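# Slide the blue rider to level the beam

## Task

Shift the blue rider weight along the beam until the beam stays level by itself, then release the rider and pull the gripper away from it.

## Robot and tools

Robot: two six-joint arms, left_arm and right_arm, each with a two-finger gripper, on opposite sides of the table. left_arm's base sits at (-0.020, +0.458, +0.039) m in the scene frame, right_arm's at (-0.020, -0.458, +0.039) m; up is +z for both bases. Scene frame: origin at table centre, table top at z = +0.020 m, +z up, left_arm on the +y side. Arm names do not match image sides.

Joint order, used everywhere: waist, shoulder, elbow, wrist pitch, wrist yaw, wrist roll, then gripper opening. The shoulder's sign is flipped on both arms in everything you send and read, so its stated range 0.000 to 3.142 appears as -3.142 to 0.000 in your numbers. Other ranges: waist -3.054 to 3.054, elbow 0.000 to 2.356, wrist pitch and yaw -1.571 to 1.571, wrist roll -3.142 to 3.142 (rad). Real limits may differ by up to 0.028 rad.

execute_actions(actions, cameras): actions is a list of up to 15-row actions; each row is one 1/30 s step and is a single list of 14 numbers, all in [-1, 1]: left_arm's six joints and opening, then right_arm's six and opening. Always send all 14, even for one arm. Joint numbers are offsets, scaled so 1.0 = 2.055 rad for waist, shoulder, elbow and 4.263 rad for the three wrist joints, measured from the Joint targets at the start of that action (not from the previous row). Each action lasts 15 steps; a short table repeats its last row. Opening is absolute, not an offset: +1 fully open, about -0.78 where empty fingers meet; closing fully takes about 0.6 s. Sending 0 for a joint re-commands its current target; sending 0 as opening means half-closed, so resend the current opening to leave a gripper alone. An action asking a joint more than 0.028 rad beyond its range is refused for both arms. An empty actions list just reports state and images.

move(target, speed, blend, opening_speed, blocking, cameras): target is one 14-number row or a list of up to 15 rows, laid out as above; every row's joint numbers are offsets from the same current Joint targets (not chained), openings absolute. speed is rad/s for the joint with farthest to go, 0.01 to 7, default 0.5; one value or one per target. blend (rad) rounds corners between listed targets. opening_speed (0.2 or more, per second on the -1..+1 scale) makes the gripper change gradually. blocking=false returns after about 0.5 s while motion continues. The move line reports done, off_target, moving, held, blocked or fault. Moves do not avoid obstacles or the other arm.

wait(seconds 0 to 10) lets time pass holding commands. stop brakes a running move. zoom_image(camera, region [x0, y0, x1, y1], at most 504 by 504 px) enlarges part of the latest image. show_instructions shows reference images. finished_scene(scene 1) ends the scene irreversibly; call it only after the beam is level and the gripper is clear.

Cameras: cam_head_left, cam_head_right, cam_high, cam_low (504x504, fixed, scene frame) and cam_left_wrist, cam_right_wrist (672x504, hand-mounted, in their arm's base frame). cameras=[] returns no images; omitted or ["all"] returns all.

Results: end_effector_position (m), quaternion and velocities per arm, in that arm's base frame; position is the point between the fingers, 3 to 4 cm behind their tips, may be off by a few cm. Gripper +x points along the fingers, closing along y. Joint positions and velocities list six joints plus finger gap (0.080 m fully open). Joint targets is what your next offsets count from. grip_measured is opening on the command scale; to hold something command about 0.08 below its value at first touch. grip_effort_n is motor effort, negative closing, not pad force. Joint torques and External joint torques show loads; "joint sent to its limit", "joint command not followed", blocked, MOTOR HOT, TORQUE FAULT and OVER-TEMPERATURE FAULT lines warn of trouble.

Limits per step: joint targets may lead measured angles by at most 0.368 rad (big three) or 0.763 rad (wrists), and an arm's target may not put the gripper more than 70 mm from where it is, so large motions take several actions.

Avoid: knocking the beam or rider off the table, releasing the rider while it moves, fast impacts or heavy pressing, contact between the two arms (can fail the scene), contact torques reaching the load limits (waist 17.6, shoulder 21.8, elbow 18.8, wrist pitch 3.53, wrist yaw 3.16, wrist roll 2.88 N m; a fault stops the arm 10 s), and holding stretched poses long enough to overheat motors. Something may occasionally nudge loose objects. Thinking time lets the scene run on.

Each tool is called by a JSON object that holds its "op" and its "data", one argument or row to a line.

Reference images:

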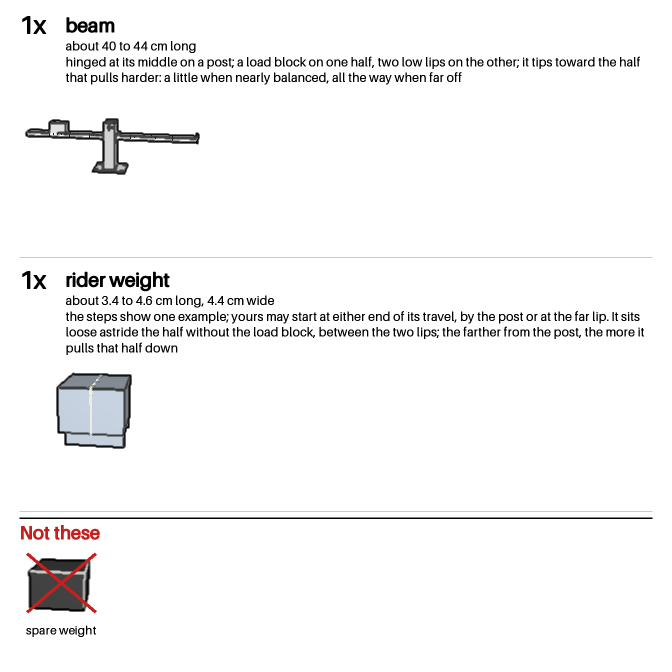

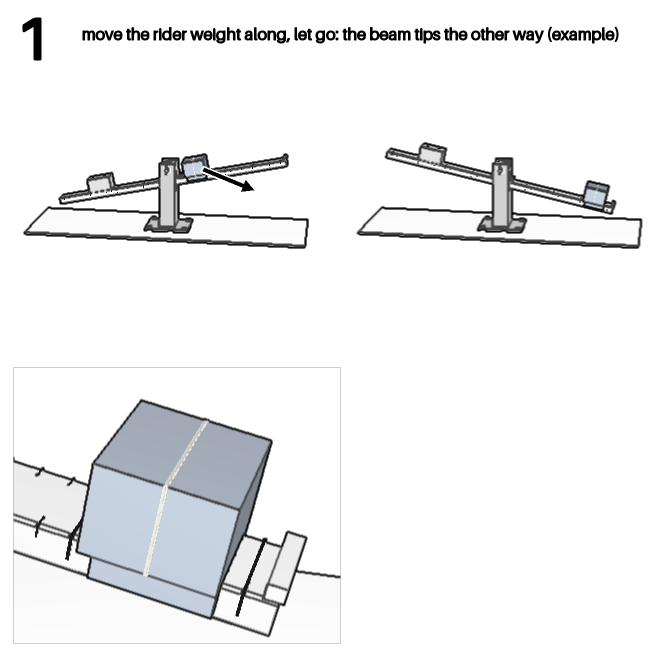

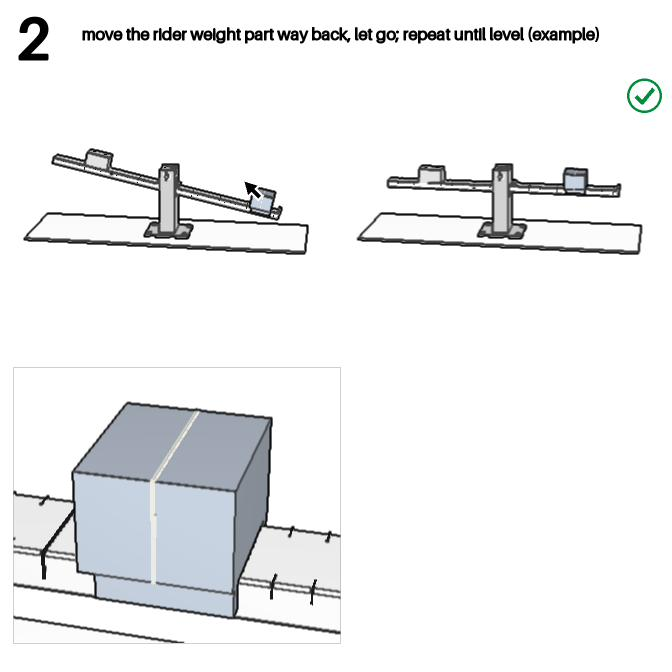

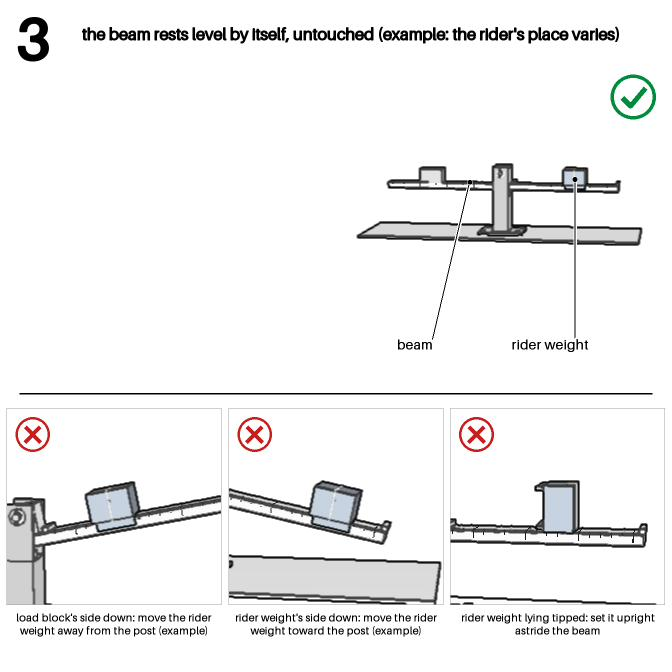

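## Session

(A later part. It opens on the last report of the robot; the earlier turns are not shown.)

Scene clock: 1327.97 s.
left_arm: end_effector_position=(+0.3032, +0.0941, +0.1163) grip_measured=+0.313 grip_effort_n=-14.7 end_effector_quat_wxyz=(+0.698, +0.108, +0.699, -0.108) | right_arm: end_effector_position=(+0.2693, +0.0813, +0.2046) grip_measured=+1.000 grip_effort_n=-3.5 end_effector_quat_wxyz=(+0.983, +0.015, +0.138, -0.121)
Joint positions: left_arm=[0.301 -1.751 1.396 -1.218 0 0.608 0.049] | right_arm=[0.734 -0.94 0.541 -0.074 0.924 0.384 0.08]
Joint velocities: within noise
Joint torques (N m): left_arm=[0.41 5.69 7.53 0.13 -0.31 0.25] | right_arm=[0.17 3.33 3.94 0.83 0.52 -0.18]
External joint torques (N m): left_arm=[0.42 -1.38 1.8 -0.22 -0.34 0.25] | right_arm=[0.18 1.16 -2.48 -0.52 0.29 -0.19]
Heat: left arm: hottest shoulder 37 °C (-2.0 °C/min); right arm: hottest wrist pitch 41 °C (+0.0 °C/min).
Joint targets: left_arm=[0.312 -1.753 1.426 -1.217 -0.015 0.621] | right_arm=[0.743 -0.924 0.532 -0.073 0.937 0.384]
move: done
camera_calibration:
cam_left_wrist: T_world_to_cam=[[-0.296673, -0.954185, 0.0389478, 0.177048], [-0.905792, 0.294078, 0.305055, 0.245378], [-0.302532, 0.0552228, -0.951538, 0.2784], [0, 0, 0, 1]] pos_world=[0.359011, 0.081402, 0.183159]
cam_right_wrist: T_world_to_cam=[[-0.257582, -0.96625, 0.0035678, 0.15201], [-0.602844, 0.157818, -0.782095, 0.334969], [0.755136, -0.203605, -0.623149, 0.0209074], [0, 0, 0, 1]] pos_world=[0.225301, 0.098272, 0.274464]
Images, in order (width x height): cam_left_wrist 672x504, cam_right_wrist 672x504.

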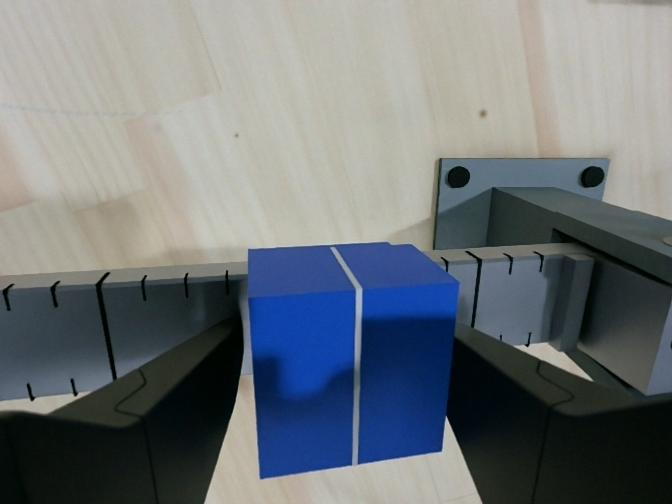

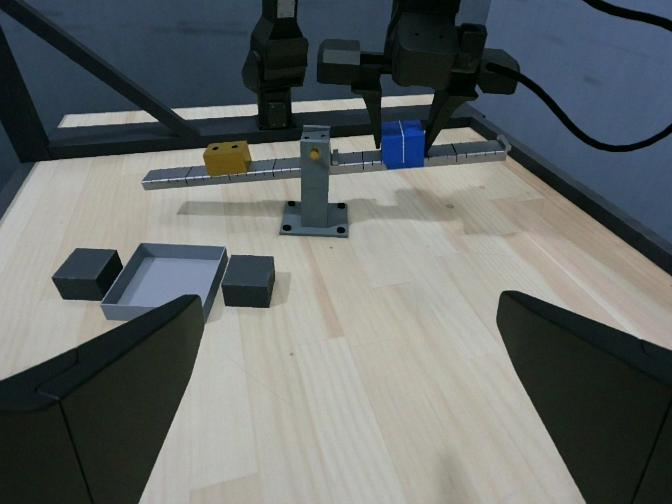

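{"op": "move", "data": {
  "target": [0.00623, -0.00428, 0.00496, 0, 0, 0.00305, 0.31, 0, 0, 0, 0, 0, 0, 1.0],
  "speed": 0.06,
  "opening_speed": 0.2,
  "cameras": ["cam_left_wrist", "cam_right_wrist"]
}}

{"op": "zoom_image", "data": {
  "camera": "cam_right_wrist",
  "region": [340, 90, 520, 200]
}}

{"op": "zoom_image", "data": {
  "camera": "cam_right_wrist",
  "region": [130, 110, 310, 220]
}}

Scene clock: 1342.50 s.
left_arm: end_effector_position=(+0.3045, +0.0991, +0.1162) grip_measured=+0.313 grip_effort_n=-14.7 end_effector_quat_wxyz=(+0.699, +0.108, +0.699, -0.107) | right_arm: end_effector_position=(+0.2693, +0.0813, +0.2046) grip_measured=+1.000 grip_effort_n=-3.5 end_effector_quat_wxyz=(+0.983, +0.015, +0.138, -0.121)
Joint positions: left_arm=[0.315 -1.76 1.407 -1.218 0 0.62 0.049] | right_arm=[0.734 -0.94 0.541 -0.074 0.924 0.384 0.08]
Joint velocities: within noise
Joint torques (N m): left_arm=[0.41 5.78 7.55 0.14 -0.31 0.25] | right_arm=[0.33 3.38 3.94 0.81 0.53 -0.15]
External joint torques (N m): left_arm=[0.4 -1.45 1.81 -0.19 -0.34 0.25] | right_arm=[0.32 1.27 -2.4 -0.53 0.3 -0.15]
Heat: left arm: hottest shoulder 38 °C (+0.0 °C/min); right arm: hottest wrist pitch 41 °C (+0.0 °C/min).
Joint targets: left_arm=[0.325 -1.762 1.436 -1.217 -0.015 0.634] | right_arm=[0.743 -0.924 0.532 -0.073 0.937 0.384]
move: done
camera_calibration:
cam_left_wrist: T_world_to_cam=[[-0.295208, -0.954676, 0.038029, 0.181986], [-0.90671, 0.29248, 0.303862, 0.245741], [-0.301212, 0.0552211, -0.951957, 0.278116], [0, 0, 0, 1]] pos_world=[0.360311, 0.0865054, 0.183162]
cam_right_wrist: T_world_to_cam=[[-0.257582, -0.96625, 0.0035678, 0.15201], [-0.602844, 0.157818, -0.782095, 0.334969], [0.755136, -0.203605, -0.623149, 0.0209074], [0, 0, 0, 1]] pos_world=[0.225301, 0.098272, 0.274464]
Images, in order (width x height): cam_left_wrist 672x504, cam_right_wrist 672x504.

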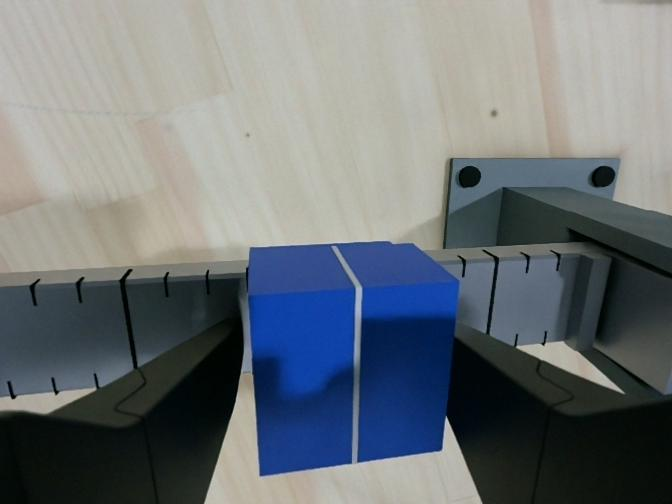

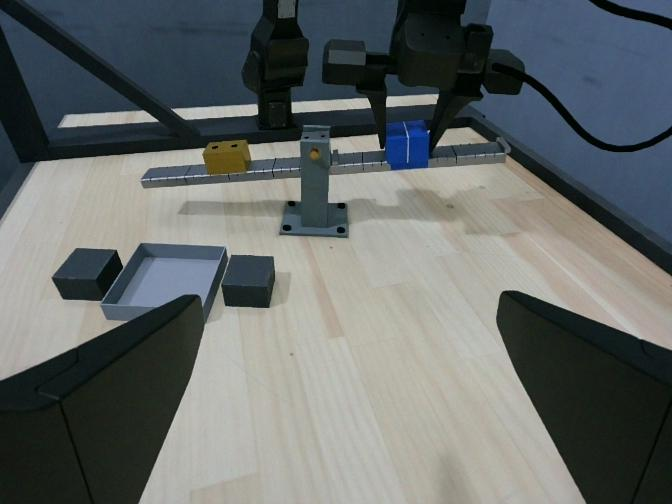

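Scaled by 2.800.

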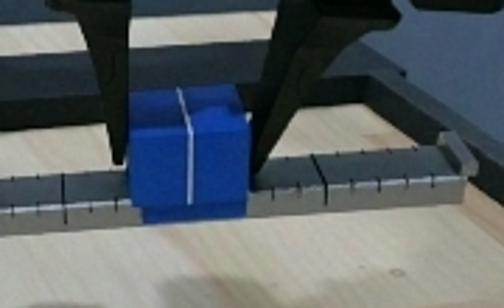

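Scaled by 2.800.

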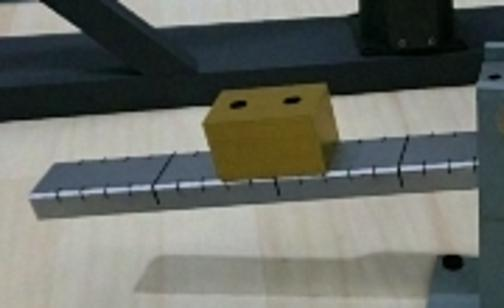

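{"op": "move", "data": {
  "target": [0, 0, 0.01348, -0.00727, 0, 0, 0.31, 0, 0, 0, 0, 0, 0, 1.0],
  "speed": 0.05,
  "opening_speed": 0.2,
  "cameras": ["cam_left_wrist", "cam_right_wrist"]
}}

{"op": "zoom_image", "data": {
  "camera": "cam_right_wrist",
  "region": [340, 90, 520, 200]
}}

{"op": "zoom_image", "data": {
  "camera": "cam_right_wrist",
  "region": [130, 110, 310, 220]
}}

Scene clock: 1367.43 s.
left_arm: end_effector_position=(+0.3042, +0.0993, +0.1223) grip_measured=+0.313 grip_effort_n=-15.1 end_effector_quat_wxyz=(+0.697, +0.108, +0.701, -0.109) | right_arm: end_effector_position=(+0.2693, +0.0813, +0.2046) grip_measured=+1.000 grip_effort_n=-4.0 end_effector_quat_wxyz=(+0.983, +0.015, +0.138, -0.121)
Joint positions: left_arm=[0.315 -1.761 1.433 -1.248 -0.002 0.622 0.049] | right_arm=[0.734 -0.94 0.541 -0.074 0.924 0.384 0.08]
Joint velocities: within noise
Joint torques (N m): left_arm=[0.33 5.86 7.74 0.11 -0.25 0.23] | right_arm=[0.23 3.38 3.94 0.86 0.51 -0.22]
External joint torques (N m): left_arm=[0.29 -1.3 2.04 -0.21 -0.27 0.23] | right_arm=[0.25 1.22 -2.45 -0.49 0.28 -0.22]
Heat: left arm: hottest shoulder 38 °C (+0.0 °C/min); right arm: hottest wrist pitch 41 °C (+0.0 °C/min).
Joint targets: left_arm=[0.325 -1.762 1.463 -1.248 -0.015 0.634] | right_arm=[0.743 -0.924 0.532 -0.073 0.937 0.384]
move: off_target (left_arm); left_arm: the elbow is farthest, 0.031 rad from its target
camera_calibration:
cam_left_wrist: T_world_to_cam=[[-0.296484, -0.954184, 0.0403804, 0.18174], [-0.904312, 0.294082, 0.309411, 0.241965], [-0.30711, 0.0552188, -0.950071, 0.285299], [0, 0, 0, 1]] pos_world=[0.360313, 0.086502, 0.188849]
cam_right_wrist: T_world_to_cam=[[-0.257582, -0.96625, 0.0035678, 0.15201], [-0.602844, 0.157818, -0.782095, 0.334969], [0.755136, -0.203605, -0.623149, 0.0209074], [0, 0, 0, 1]] pos_world=[0.225301, 0.098272, 0.274464]
Images, in order (width x height): cam_left_wrist 672x504, cam_right_wrist 672x504.

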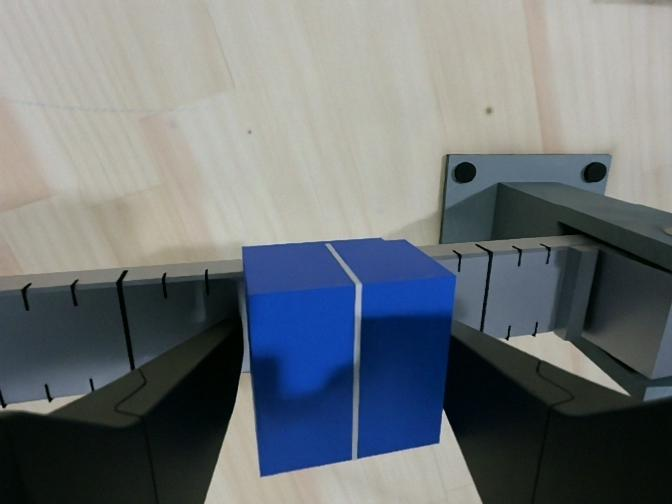

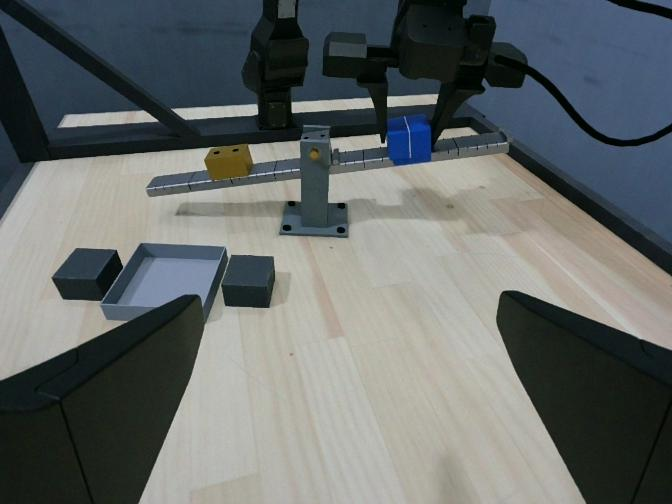

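Scaled by 2.800.

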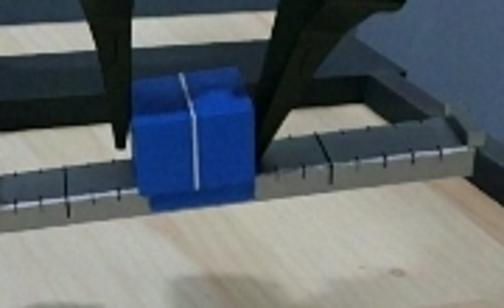

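Scaled by 2.800.

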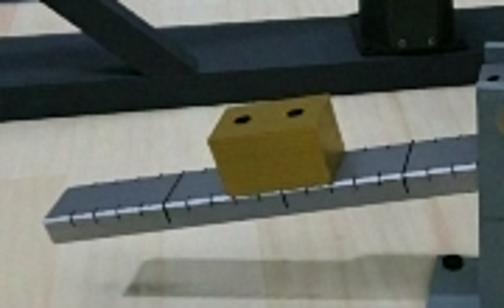

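{"op": "execute_actions", "data": {
  "actions": [],
  "cameras": ["cam_right_wrist", "cam_left_wrist"]
}}

{"op": "zoom_image", "data": {
  "camera": "cam_right_wrist",
  "region": [340, 90, 520, 200]
}}

{"op": "zoom_image", "data": {
  "camera": "cam_right_wrist",
  "region": [130, 110, 310, 220]
}}

Scene clock: 1389.07 s.
left_arm: end_effector_position=(+0.3042, +0.0993, +0.1223) grip_measured=+0.313 grip_effort_n=-14.7 end_effector_quat_wxyz=(+0.697, +0.108, +0.701, -0.109) | right_arm: end_effector_position=(+0.2693, +0.0813, +0.2046) grip_measured=+1.000 grip_effort_n=-4.0 end_effector_quat_wxyz=(+0.983, +0.015, +0.138, -0.121)
Joint positions: left_arm=[0.315 -1.761 1.433 -1.248 -0.002 0.622 0.049] | right_arm=[0.734 -0.94 0.541 -0.074 0.924 0.384 0.08]
Joint velocities: within noise
Joint torques (N m): left_arm=[0.34 5.86 7.69 0.12 -0.26 0.23] | right_arm=[0.4 3.37 3.99 0.82 0.52 -0.17]
External joint torques (N m): left_arm=[0.36 -1.36 1.95 -0.21 -0.29 0.23] | right_arm=[0.4 1.23 -2.34 -0.51 0.29 -0.18]
Heat: left arm: hottest shoulder 39 °C (+1.0 °C/min); right arm: hottest wrist pitch 41 °C (+0.0 °C/min).
Joint targets: left_arm=[0.325 -1.762 1.463 -1.248 -0.015 0.634] | right_arm=[0.743 -0.924 0.532 -0.073 0.937 0.384]
Tool commands: left_gripper/opening=+0.31 right_gripper/opening=+1.0
camera_calibration:
cam_left_wrist: T_world_to_cam=[[-0.296484, -0.954184, 0.0403804, 0.18174], [-0.904312, 0.294082, 0.309411, 0.241965], [-0.30711, 0.0552188, -0.950071, 0.285299], [0, 0, 0, 1]] pos_world=[0.360313, 0.086502, 0.188849]
cam_right_wrist: T_world_to_cam=[[-0.257582, -0.96625, 0.0035678, 0.15201], [-0.602844, 0.157818, -0.782095, 0.334969], [0.755136, -0.203605, -0.623149, 0.0209074], [0, 0, 0, 1]] pos_world=[0.225301, 0.098272, 0.274464]
Images, in order (width x height): cam_left_wrist 672x504, cam_right_wrist 672x504.

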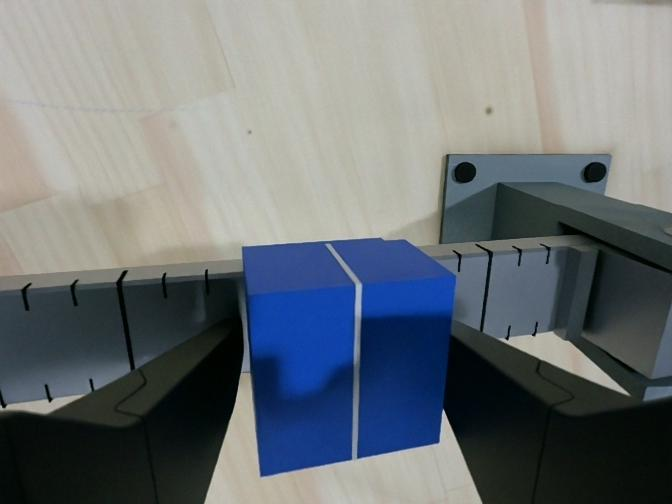

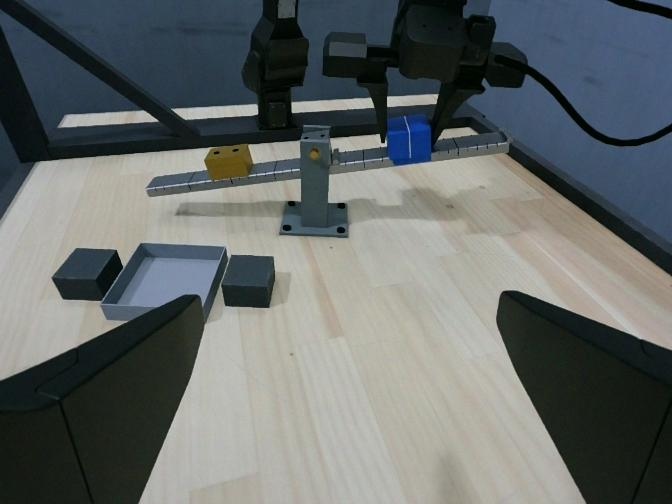

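Scaled by 2.800.

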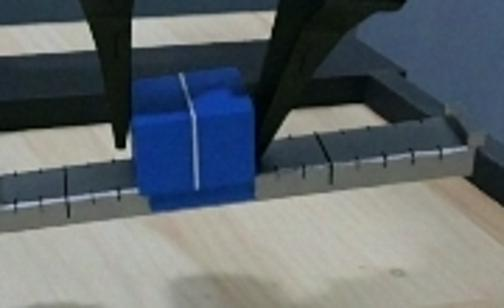

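Scaled by 2.800.

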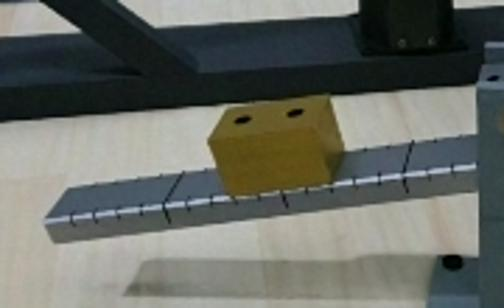

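{"op": "move", "data": {
  "target": [0, 0, -0.03698, 0.010087, 0, 0, 0.31, 0, 0, 0, 0, 0, 0, 1.0],
  "speed": 0.06,
  "cameras": ["cam_right_wrist", "cam_left_wrist"]
}}

{"op": "zoom_image", "data": {
  "camera": "cam_right_wrist",
  "region": [340, 90, 520, 200]
}}

{"op": "zoom_image", "data": {
  "camera": "cam_right_wrist",
  "region": [130, 110, 310, 220]
}}

Scene clock: 1531.13 s.
left_arm: end_effector_position=(+0.3017, +0.1038, +0.1138) grip_measured=+0.313 grip_effort_n=-14.7 end_effector_quat_wxyz=(+0.697, +0.104, +0.702, -0.102) | right_arm: end_effector_position=(+0.2693, +0.0813, +0.2046) grip_measured=+1.000 grip_effort_n=-3.5 end_effector_quat_wxyz=(+0.983, +0.015, +0.138, -0.121)
Joint positions: left_arm=[0.328 -1.761 1.399 -1.215 -0.007 0.622 0.049] | right_arm=[0.734 -0.94 0.541 -0.074 0.924 0.384 0.08]
Joint velocities: within noise
Joint torques (N m): left_arm=[0.07 5.84 3.32 0.65 -0.17 0.23] | right_arm=[0.25 3.43 3.94 0.87 0.54 -0.18]
External joint torques (N m): left_arm=[0.04 -1.4 -2.45 0.31 -0.18 0.23] | right_arm=[0.25 1.23 -2.48 -0.49 0.31 -0.18]
Heat: left arm: hottest elbow 39 °C (+0.0 °C/min); right arm: hottest wrist pitch 41 °C (+0.0 °C/min).
Joint targets: left_arm=[0.325 -1.762 1.387 -1.205 -0.015 0.634] | right_arm=[0.743 -0.924 0.532 -0.073 0.937 0.384]
move: done
camera_calibration:
cam_left_wrist: T_world_to_cam=[[-0.28318, -0.958369, 0.0365825, 0.182539], [-0.907836, 0.280158, 0.312001, 0.243234], [-0.309261, 0.0551413, -0.949377, 0.276824], [0, 0, 0, 1]] pos_world=[0.358119, 0.0915312, 0.180244]
cam_right_wrist: T_world_to_cam=[[-0.257582, -0.96625, 0.0035678, 0.15201], [-0.602844, 0.157818, -0.782095, 0.334969], [0.755136, -0.203605, -0.623149, 0.0209074], [0, 0, 0, 1]] pos_world=[0.225301, 0.098272, 0.274464]
Images, in order (width x height): cam_left_wrist 672x504, cam_right_wrist 672x504.

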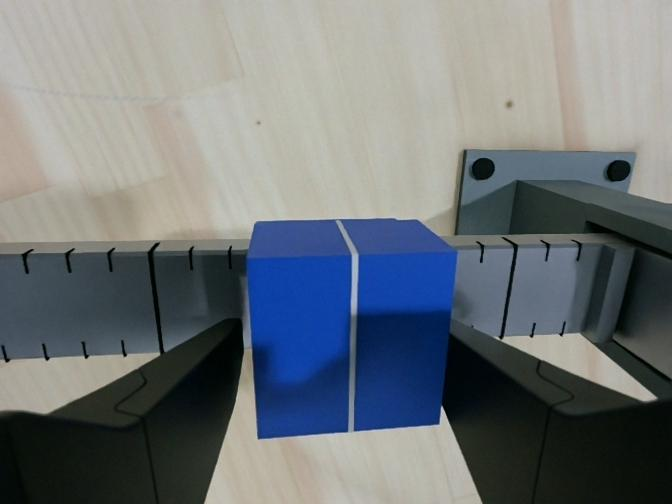

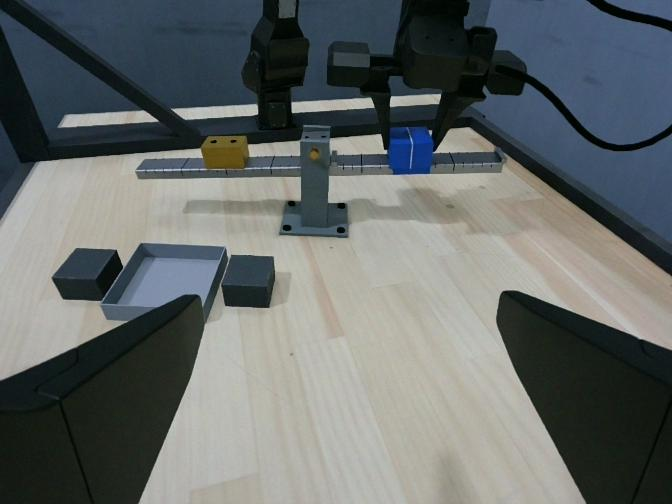

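Scaled by 2.800.

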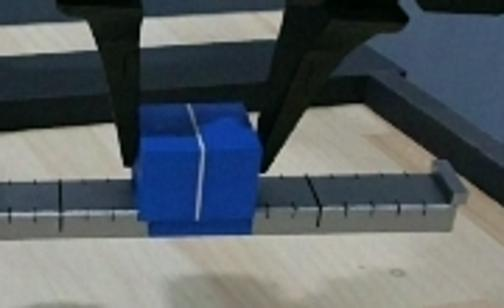

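Scaled by 2.800.

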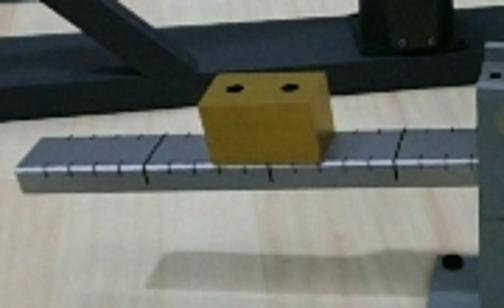

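{"op": "move", "data": {
  "target": [0, 0, 0, 0, 0, 0, 0.42, 0, 0, 0, 0, 0, 0, 1.0],
  "speed": 0.06,
  "opening_speed": 0.2,
  "cameras": ["cam_right_wrist", "cam_left_wrist"]
}}

{"op": "zoom_image", "data": {
  "camera": "cam_right_wrist",
  "region": [340, 90, 520, 200]
}}

{"op": "zoom_image", "data": {
  "camera": "cam_right_wrist",
  "region": [130, 110, 310, 220]
}}

Scene clock: 1561.23 s.
left_arm: end_effector_position=(+0.3021, +0.1037, +0.1138) grip_measured=+0.416 grip_effort_n=15.6 end_effector_quat_wxyz=(+0.697, +0.104, +0.702, -0.103) | right_arm: end_effector_position=(+0.2693, +0.0813, +0.2046) grip_measured=+1.000 grip_effort_n=-3.5 end_effector_quat_wxyz=(+0.983, +0.015, +0.138, -0.121)
Joint positions: left_arm=[0.328 -1.761 1.399 -1.213 -0.005 0.622 0.054] | right_arm=[0.734 -0.94 0.541 -0.074 0.924 0.384 0.08]
Joint velocities: within noise
Joint torques (N m): left_arm=[0.09 5.82 3.31 0.64 -0.16 0.23] | right_arm=[0.35 3.29 4.03 0.85 0.54 -0.18]
External joint torques (N m): left_arm=[0.15 -1.3 -2.38 0.31 -0.19 0.23] | right_arm=[0.35 1.13 -2.33 -0.49 0.31 -0.18]
Heat: left arm: hottest shoulder 38 °C (+0.0 °C/min); right arm: hottest wrist pitch 41 °C (+0.0 °C/min).
Joint targets: left_arm=[0.325 -1.762 1.387 -1.205 -0.015 0.634] | right_arm=[0.743 -0.924 0.532 -0.073 0.937 0.384]
move: done
camera_calibration:
cam_left_wrist: T_world_to_cam=[[-0.283251, -0.958334, 0.0369562, 0.182575], [-0.908422, 0.280454, 0.310024, 0.244012], [-0.307471, 0.0542428, -0.95001, 0.276571], [0, 0, 0, 1]] pos_world=[0.358418, 0.0915315, 0.180348]
cam_right_wrist: T_world_to_cam=[[-0.257582, -0.96625, 0.0035678, 0.15201], [-0.602844, 0.157818, -0.782095, 0.334969], [0.755136, -0.203605, -0.623149, 0.0209074], [0, 0, 0, 1]] pos_world=[0.225301, 0.098272, 0.274464]
Images, in order (width x height): cam_left_wrist 672x504, cam_right_wrist 672x504.

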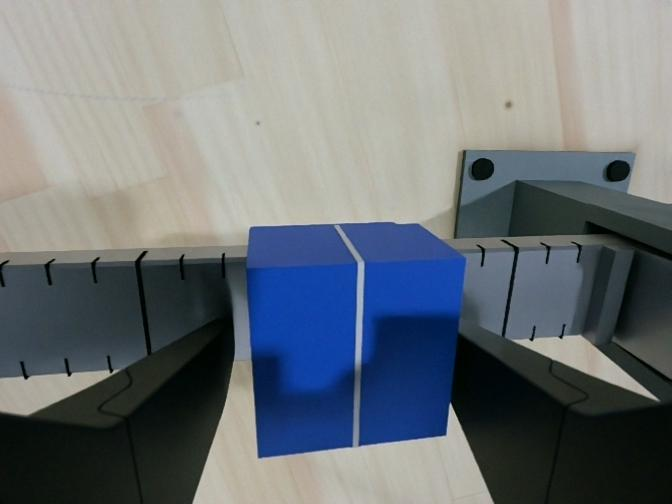

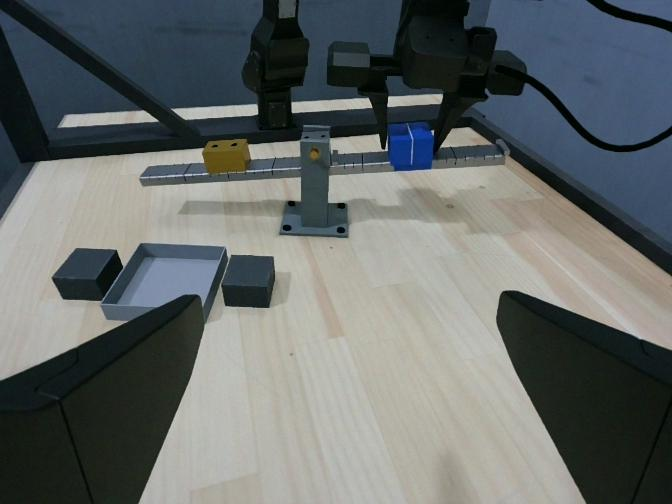

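Scaled by 2.800.

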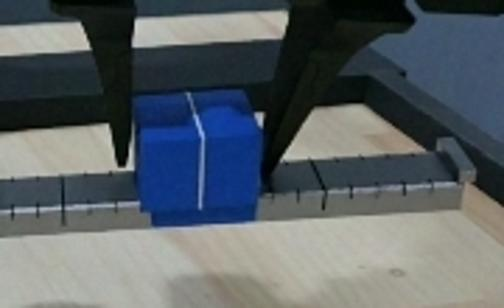

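Scaled by 2.800.

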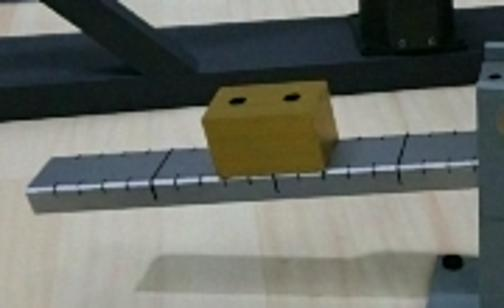

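{"op": "move", "data": {
  "target": [
    [0, 0, 0, 0, 0, 0, 0.265, 0, 0, 0, 0, 0, 0, 1.0],
    [0, 0, 0, 0, 0, 0, 0.42, 0, 0, 0, 0, 0, 0, 1.0]
  ],
  "speed": 0.06,
  "opening_speed": 0.2,
  "cameras": ["cam_right_wrist", "cam_left_wrist"]
}}

{"op": "zoom_image", "data": {
  "camera": "cam_right_wrist",
  "region": [340, 90, 520, 200]
}}

{"op": "zoom_image", "data": {
  "camera": "cam_right_wrist",
  "region": [130, 110, 310, 220]
}}

Scene clock: 1580.60 s.
left_arm: end_effector_position=(+0.3016, +0.1040, +0.1135) grip_measured=+0.416 grip_effort_n=15.6 end_effector_quat_wxyz=(+0.696, +0.105, +0.703, -0.102) | right_arm: end_effector_position=(+0.2693, +0.0813, +0.2046) grip_measured=+1.000 grip_effort_n=-4.0 end_effector_quat_wxyz=(+0.983, +0.015, +0.138, -0.121)
Joint positions: left_arm=[0.328 -1.761 1.398 -1.213 -0.008 0.622 0.054] | right_arm=[0.734 -0.94 0.541 -0.074 0.924 0.384 0.08]
Joint velocities: within noise
Joint torques (N m): left_arm=[0.07 5.83 3.33 0.64 -0.16 0.23] | right_arm=[0.18 3.39 3.88 0.88 0.5 -0.17]
External joint torques (N m): left_arm=[0.09 -1.44 -2.4 0.32 -0.18 0.23] | right_arm=[0.16 1.28 -2.5 -0.47 0.28 -0.17]
Heat: left arm: hottest shoulder 38 °C (+0.0 °C/min); right arm: hottest wrist pitch 41 °C (+0.0 °C/min).
Joint targets: left_arm=[0.325 -1.762 1.387 -1.205 -0.015 0.634] | right_arm=[0.743 -0.924 0.532 -0.073 0.937 0.384]
move: done
camera_calibration:
cam_left_wrist: T_world_to_cam=[[-0.283222, -0.958403, 0.0353416, 0.182862], [-0.907647, 0.279762, 0.312907, 0.243046], [-0.309778, 0.0565446, -0.949126, 0.276418], [0, 0, 0, 1]] pos_world=[0.358019, 0.0916306, 0.179842]
cam_right_wrist: T_world_to_cam=[[-0.257582, -0.96625, 0.0035678, 0.15201], [-0.602844, 0.157818, -0.782095, 0.334969], [0.755136, -0.203605, -0.623149, 0.0209074], [0, 0, 0, 1]] pos_world=[0.225301, 0.098272, 0.274464]
Images, in order (width x height): cam_left_wrist 672x504, cam_right_wrist 672x504.

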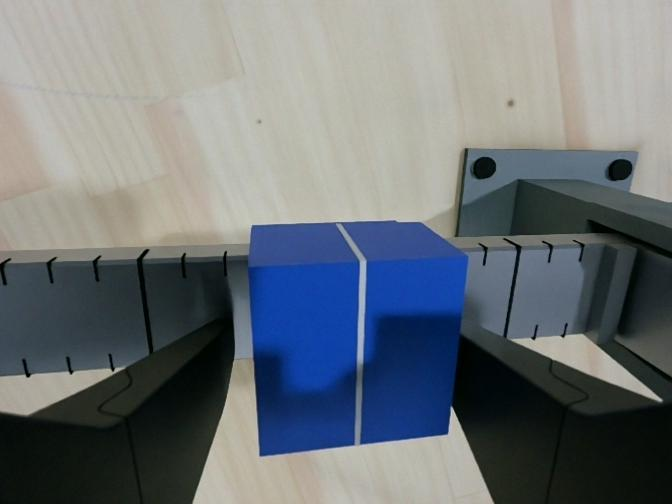

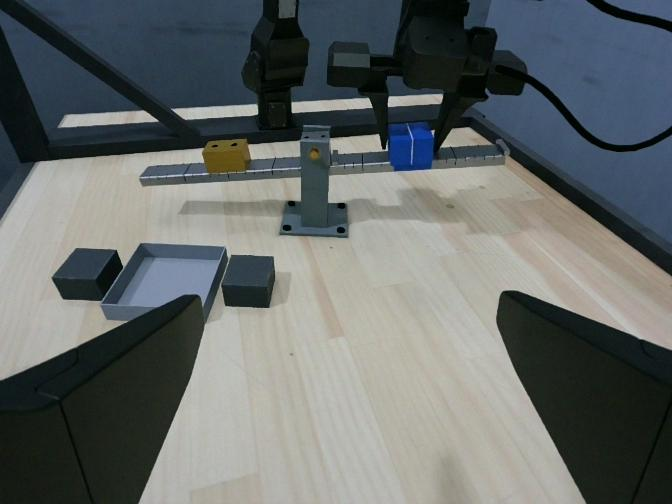

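Scaled by 2.800.

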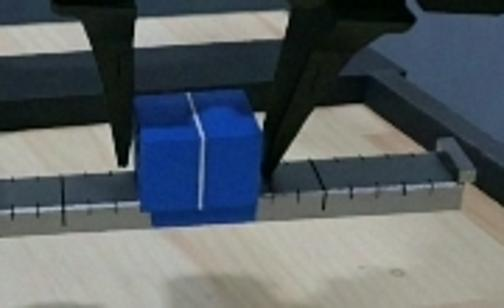

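Scaled by 2.800.

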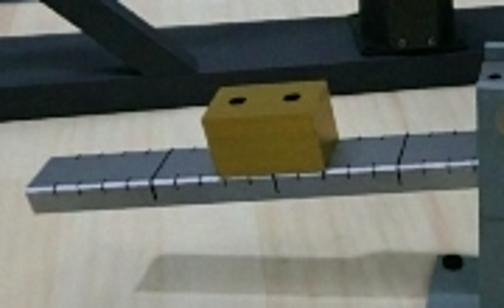

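{"op": "move", "data": {
  "target": [0.0091, 0, 0, 0.00235, 0, 0.0040, 0.42, 0, 0, 0, 0, 0, 0, 1.0],
  "speed": 0.05,
  "cameras": ["cam_right_wrist", "cam_left_wrist"]
}}

{"op": "zoom_image", "data": {
  "camera": "cam_right_wrist",
  "region": [340, 90, 520, 200]
}}

{"op": "zoom_image", "data": {
  "camera": "cam_right_wrist",
  "region": [130, 110, 310, 220]
}}

Scene clock: 1670.40 s.
left_arm: end_effector_position=(+0.3027, +0.1060, +0.1135) grip_measured=+0.417 grip_effort_n=15.1 end_effector_quat_wxyz=(+0.699, +0.109, +0.699, -0.105) | right_arm: end_effector_position=(+0.2693, +0.0813, +0.2046) grip_measured=+1.000 grip_effort_n=-4.0 end_effector_quat_wxyz=(+0.983, +0.015, +0.138, -0.121)
Joint positions: left_arm=[0.334 -1.761 1.398 -1.206 -0.005 0.639 0.054] | right_arm=[0.734 -0.94 0.541 -0.074 0.924 0.384 0.08]
Joint velocities: within noise
Joint torques (N m): left_arm=[0.24 5.84 3.36 0.77 -0.17 0.25] | right_arm=[0.28 3.35 3.9 0.84 0.51 -0.17]
External joint torques (N m): left_arm=[0.25 -1.37 -2.36 0.44 -0.19 0.25] | right_arm=[0.28 1.25 -2.41 -0.49 0.28 -0.17]
Heat: left arm: hottest shoulder 38 °C (+0.0 °C/min); right arm: hottest wrist pitch 41 °C (+0.0 °C/min).
Joint targets: left_arm=[0.343 -1.762 1.387 -1.195 -0.015 0.651] | right_arm=[0.743 -0.924 0.532 -0.073 0.937 0.384]
move: done
camera_calibration:
cam_left_wrist: T_world_to_cam=[[-0.293765, -0.955291, 0.0334933, 0.188196], [-0.90711, 0.289655, 0.305369, 0.243104], [-0.301418, 0.0593247, -0.951645, 0.274052], [0, 0, 0, 1]] pos_world=[0.358412, 0.093107, 0.18026]
cam_right_wrist: T_world_to_cam=[[-0.257582, -0.96625, 0.0035678, 0.15201], [-0.602844, 0.157818, -0.782095, 0.334969], [0.755136, -0.203605, -0.623149, 0.0209074], [0, 0, 0, 1]] pos_world=[0.225301, 0.098272, 0.274464]
Images, in order (width x height): cam_left_wrist 672x504, cam_right_wrist 672x504.

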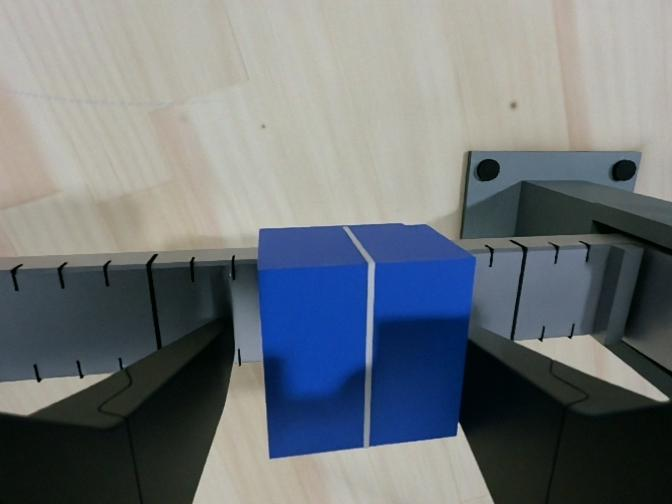

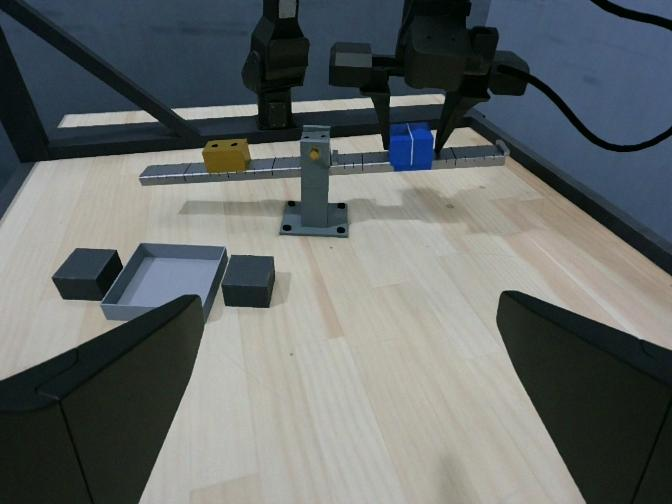

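Scaled by 2.800.

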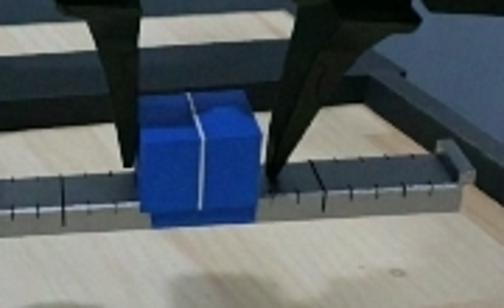

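Scaled by 2.800.

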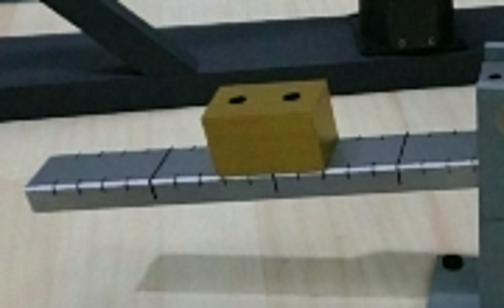

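{"op": "move", "data": {
  "target": [
    [0, 0, 0, 0, 0, 0, 0.30, 0, 0, 0, 0, 0, 0, 1.0],
    [0, 0, 0, 0, 0, 0, 0.42, 0, 0, 0, 0, 0, 0, 1.0]
  ],
  "speed": 0.06,
  "opening_speed": 0.2,
  "cameras": ["cam_right_wrist", "cam_left_wrist"]
}}

{"op": "zoom_image", "data": {
  "camera": "cam_right_wrist",
  "region": [340, 90, 520, 200]
}}

{"op": "zoom_image", "data": {
  "camera": "cam_right_wrist",
  "region": [130, 110, 310, 220]
}}

Scene clock: 1679.63 s.
left_arm: end_effector_position=(+0.3020, +0.1089, +0.1135) grip_measured=+0.416 grip_effort_n=15.1 end_effector_quat_wxyz=(+0.700, +0.106, +0.699, -0.102) | right_arm: end_effector_position=(+0.2693, +0.0813, +0.2046) grip_measured=+1.000 grip_effort_n=-3.5 end_effector_quat_wxyz=(+0.983, +0.015, +0.138, -0.121)
Joint positions: left_arm=[0.344 -1.761 1.398 -1.204 -0.005 0.639 0.054] | right_arm=[0.734 -0.94 0.541 -0.074 0.924 0.384 0.08]
Joint velocities: within noise
Joint torques (N m): left_arm=[0.09 5.82 3.39 0.65 -0.17 0.22] | right_arm=[0.37 3.38 3.88 0.83 0.53 -0.18]
External joint torques (N m): left_arm=[0.16 -1.36 -2.36 0.29 -0.2 0.22] | right_arm=[0.36 1.31 -2.39 -0.49 0.31 -0.18]
Heat: left arm: hottest shoulder 38 °C (+0.0 °C/min); right arm: hottest wrist pitch 41 °C (+0.0 °C/min).
Joint targets: left_arm=[0.343 -1.762 1.387 -1.195 -0.015 0.651] | right_arm=[0.743 -0.924 0.532 -0.073 0.937 0.384]
move: done
camera_calibration:
cam_left_wrist: T_world_to_cam=[[-0.285015, -0.957969, 0.0325821, 0.18848], [-0.910184, 0.281143, 0.304177, 0.243705], [-0.300553, 0.0570393, -0.952058, 0.273758], [0, 0, 0, 1]] pos_world=[0.357815, 0.0964272, 0.180363]
cam_right_wrist: T_world_to_cam=[[-0.257582, -0.96625, 0.0035678, 0.15201], [-0.602844, 0.157818, -0.782095, 0.334969], [0.755136, -0.203605, -0.623149, 0.0209074], [0, 0, 0, 1]] pos_world=[0.225301, 0.098272, 0.274464]
Images, in order (width x height): cam_left_wrist 672x504, cam_right_wrist 672x504.

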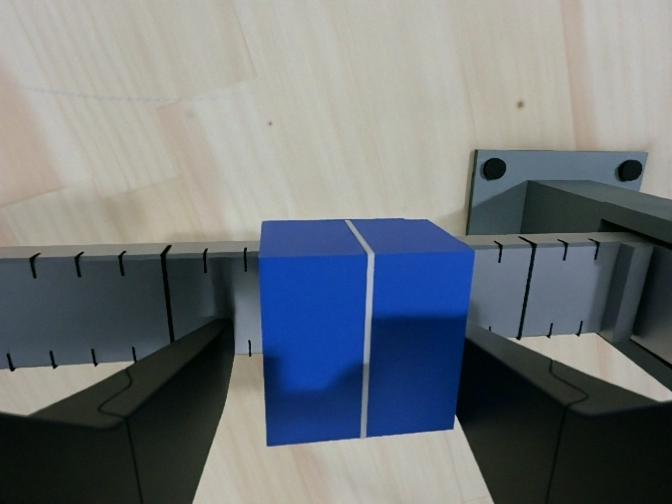

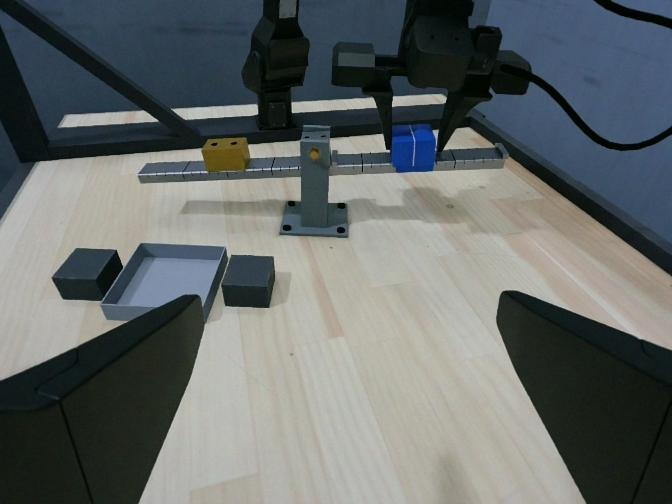

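Scaled by 2.800.

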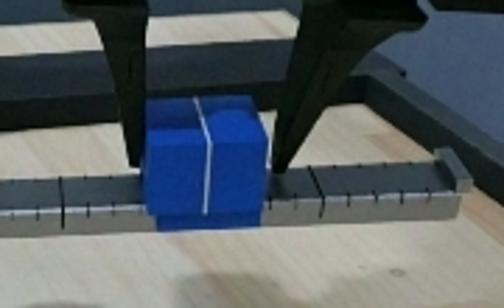

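Scaled by 2.800.

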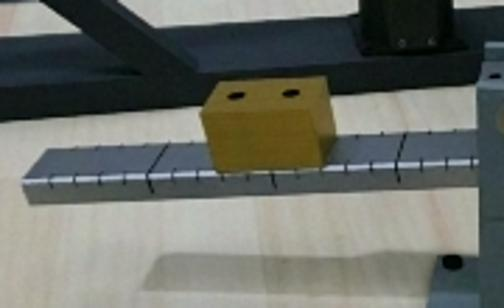

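{"op": "move", "data": {
  "target": [0, 0, 0, 0, 0, 0, 0.52, 0, 0, 0, 0, 0, 0, 1.0],
  "speed": 0.06,
  "opening_speed": 0.2,
  "cameras": ["cam_right_wrist", "cam_left_wrist"]
}}

{"op": "zoom_image", "data": {
  "camera": "cam_right_wrist",
  "region": [340, 90, 520, 200]
}}

{"op": "zoom_image", "data": {
  "camera": "cam_right_wrist",
  "region": [130, 110, 310, 220]
}}

Scene clock: 1696.40 s.
left_arm: end_effector_position=(+0.3013, +0.1107, +0.1135) grip_measured=+0.516 grip_effort_n=15.1 end_effector_quat_wxyz=(+0.699, +0.107, +0.700, -0.099) | right_arm: end_effector_position=(+0.2693, +0.0813, +0.2046) grip_measured=+1.000 grip_effort_n=-4.0 end_effector_quat_wxyz=(+0.983, +0.015, +0.138, -0.121)
Joint positions: left_arm=[0.347 -1.761 1.398 -1.204 -0.011 0.639 0.058] | right_arm=[0.734 -0.94 0.541 -0.074 0.924 0.384 0.08]
Joint velocities: within noise
Joint torques (N m): left_arm=[0.13 5.85 3.42 0.65 -0.16 0.22] | right_arm=[0.24 3.39 3.95 0.85 0.52 -0.17]
External joint torques (N m): left_arm=[0.23 -1.31 -2.29 0.3 -0.19 0.22] | right_arm=[0.23 1.29 -2.34 -0.47 0.29 -0.17]
Heat: left arm: hottest shoulder 38 °C (+0.0 °C/min); right arm: hottest wrist pitch 41 °C (+0.0 °C/min).
Joint targets: left_arm=[0.343 -1.762 1.387 -1.195 -0.015 0.651] | right_arm=[0.743 -0.924 0.532 -0.073 0.937 0.384]
move: done
camera_calibration:
cam_left_wrist: T_world_to_cam=[[-0.281997, -0.959019, 0.0275819, 0.189808], [-0.910419, 0.276555, 0.307661, 0.24277], [-0.302681, 0.0616485, -0.951096, 0.273456], [0, 0, 0, 1]] pos_world=[0.357317, 0.0980319, 0.180157]
cam_right_wrist: T_world_to_cam=[[-0.257582, -0.96625, 0.0035678, 0.15201], [-0.602844, 0.157818, -0.782095, 0.334969], [0.755136, -0.203605, -0.623149, 0.0209074], [0, 0, 0, 1]] pos_world=[0.225301, 0.098272, 0.274464]
Images, in order (width x height): cam_left_wrist 672x504, cam_right_wrist 672x504.

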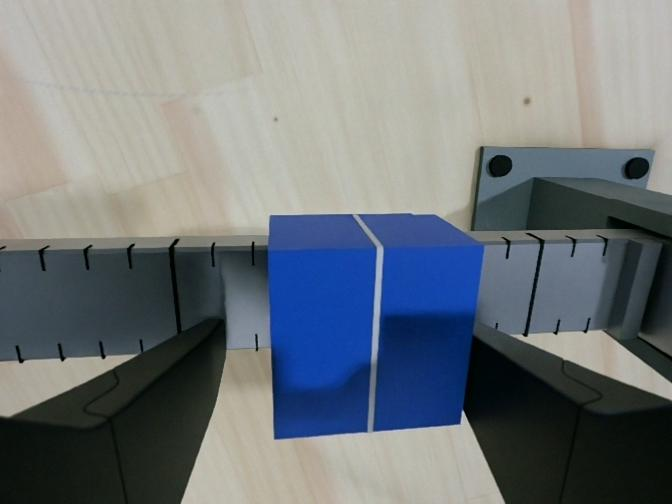

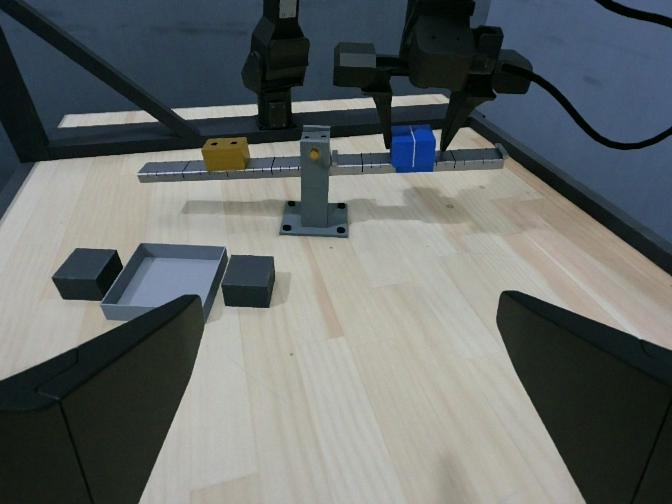

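Scaled by 2.800.

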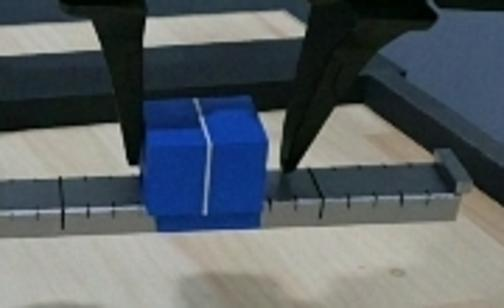

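Scaled by 2.800.

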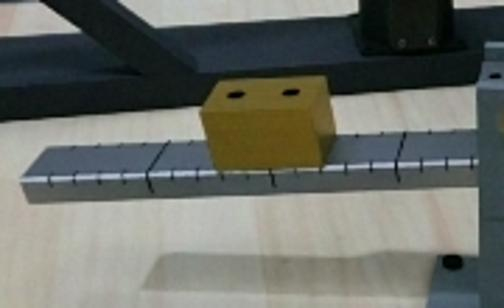

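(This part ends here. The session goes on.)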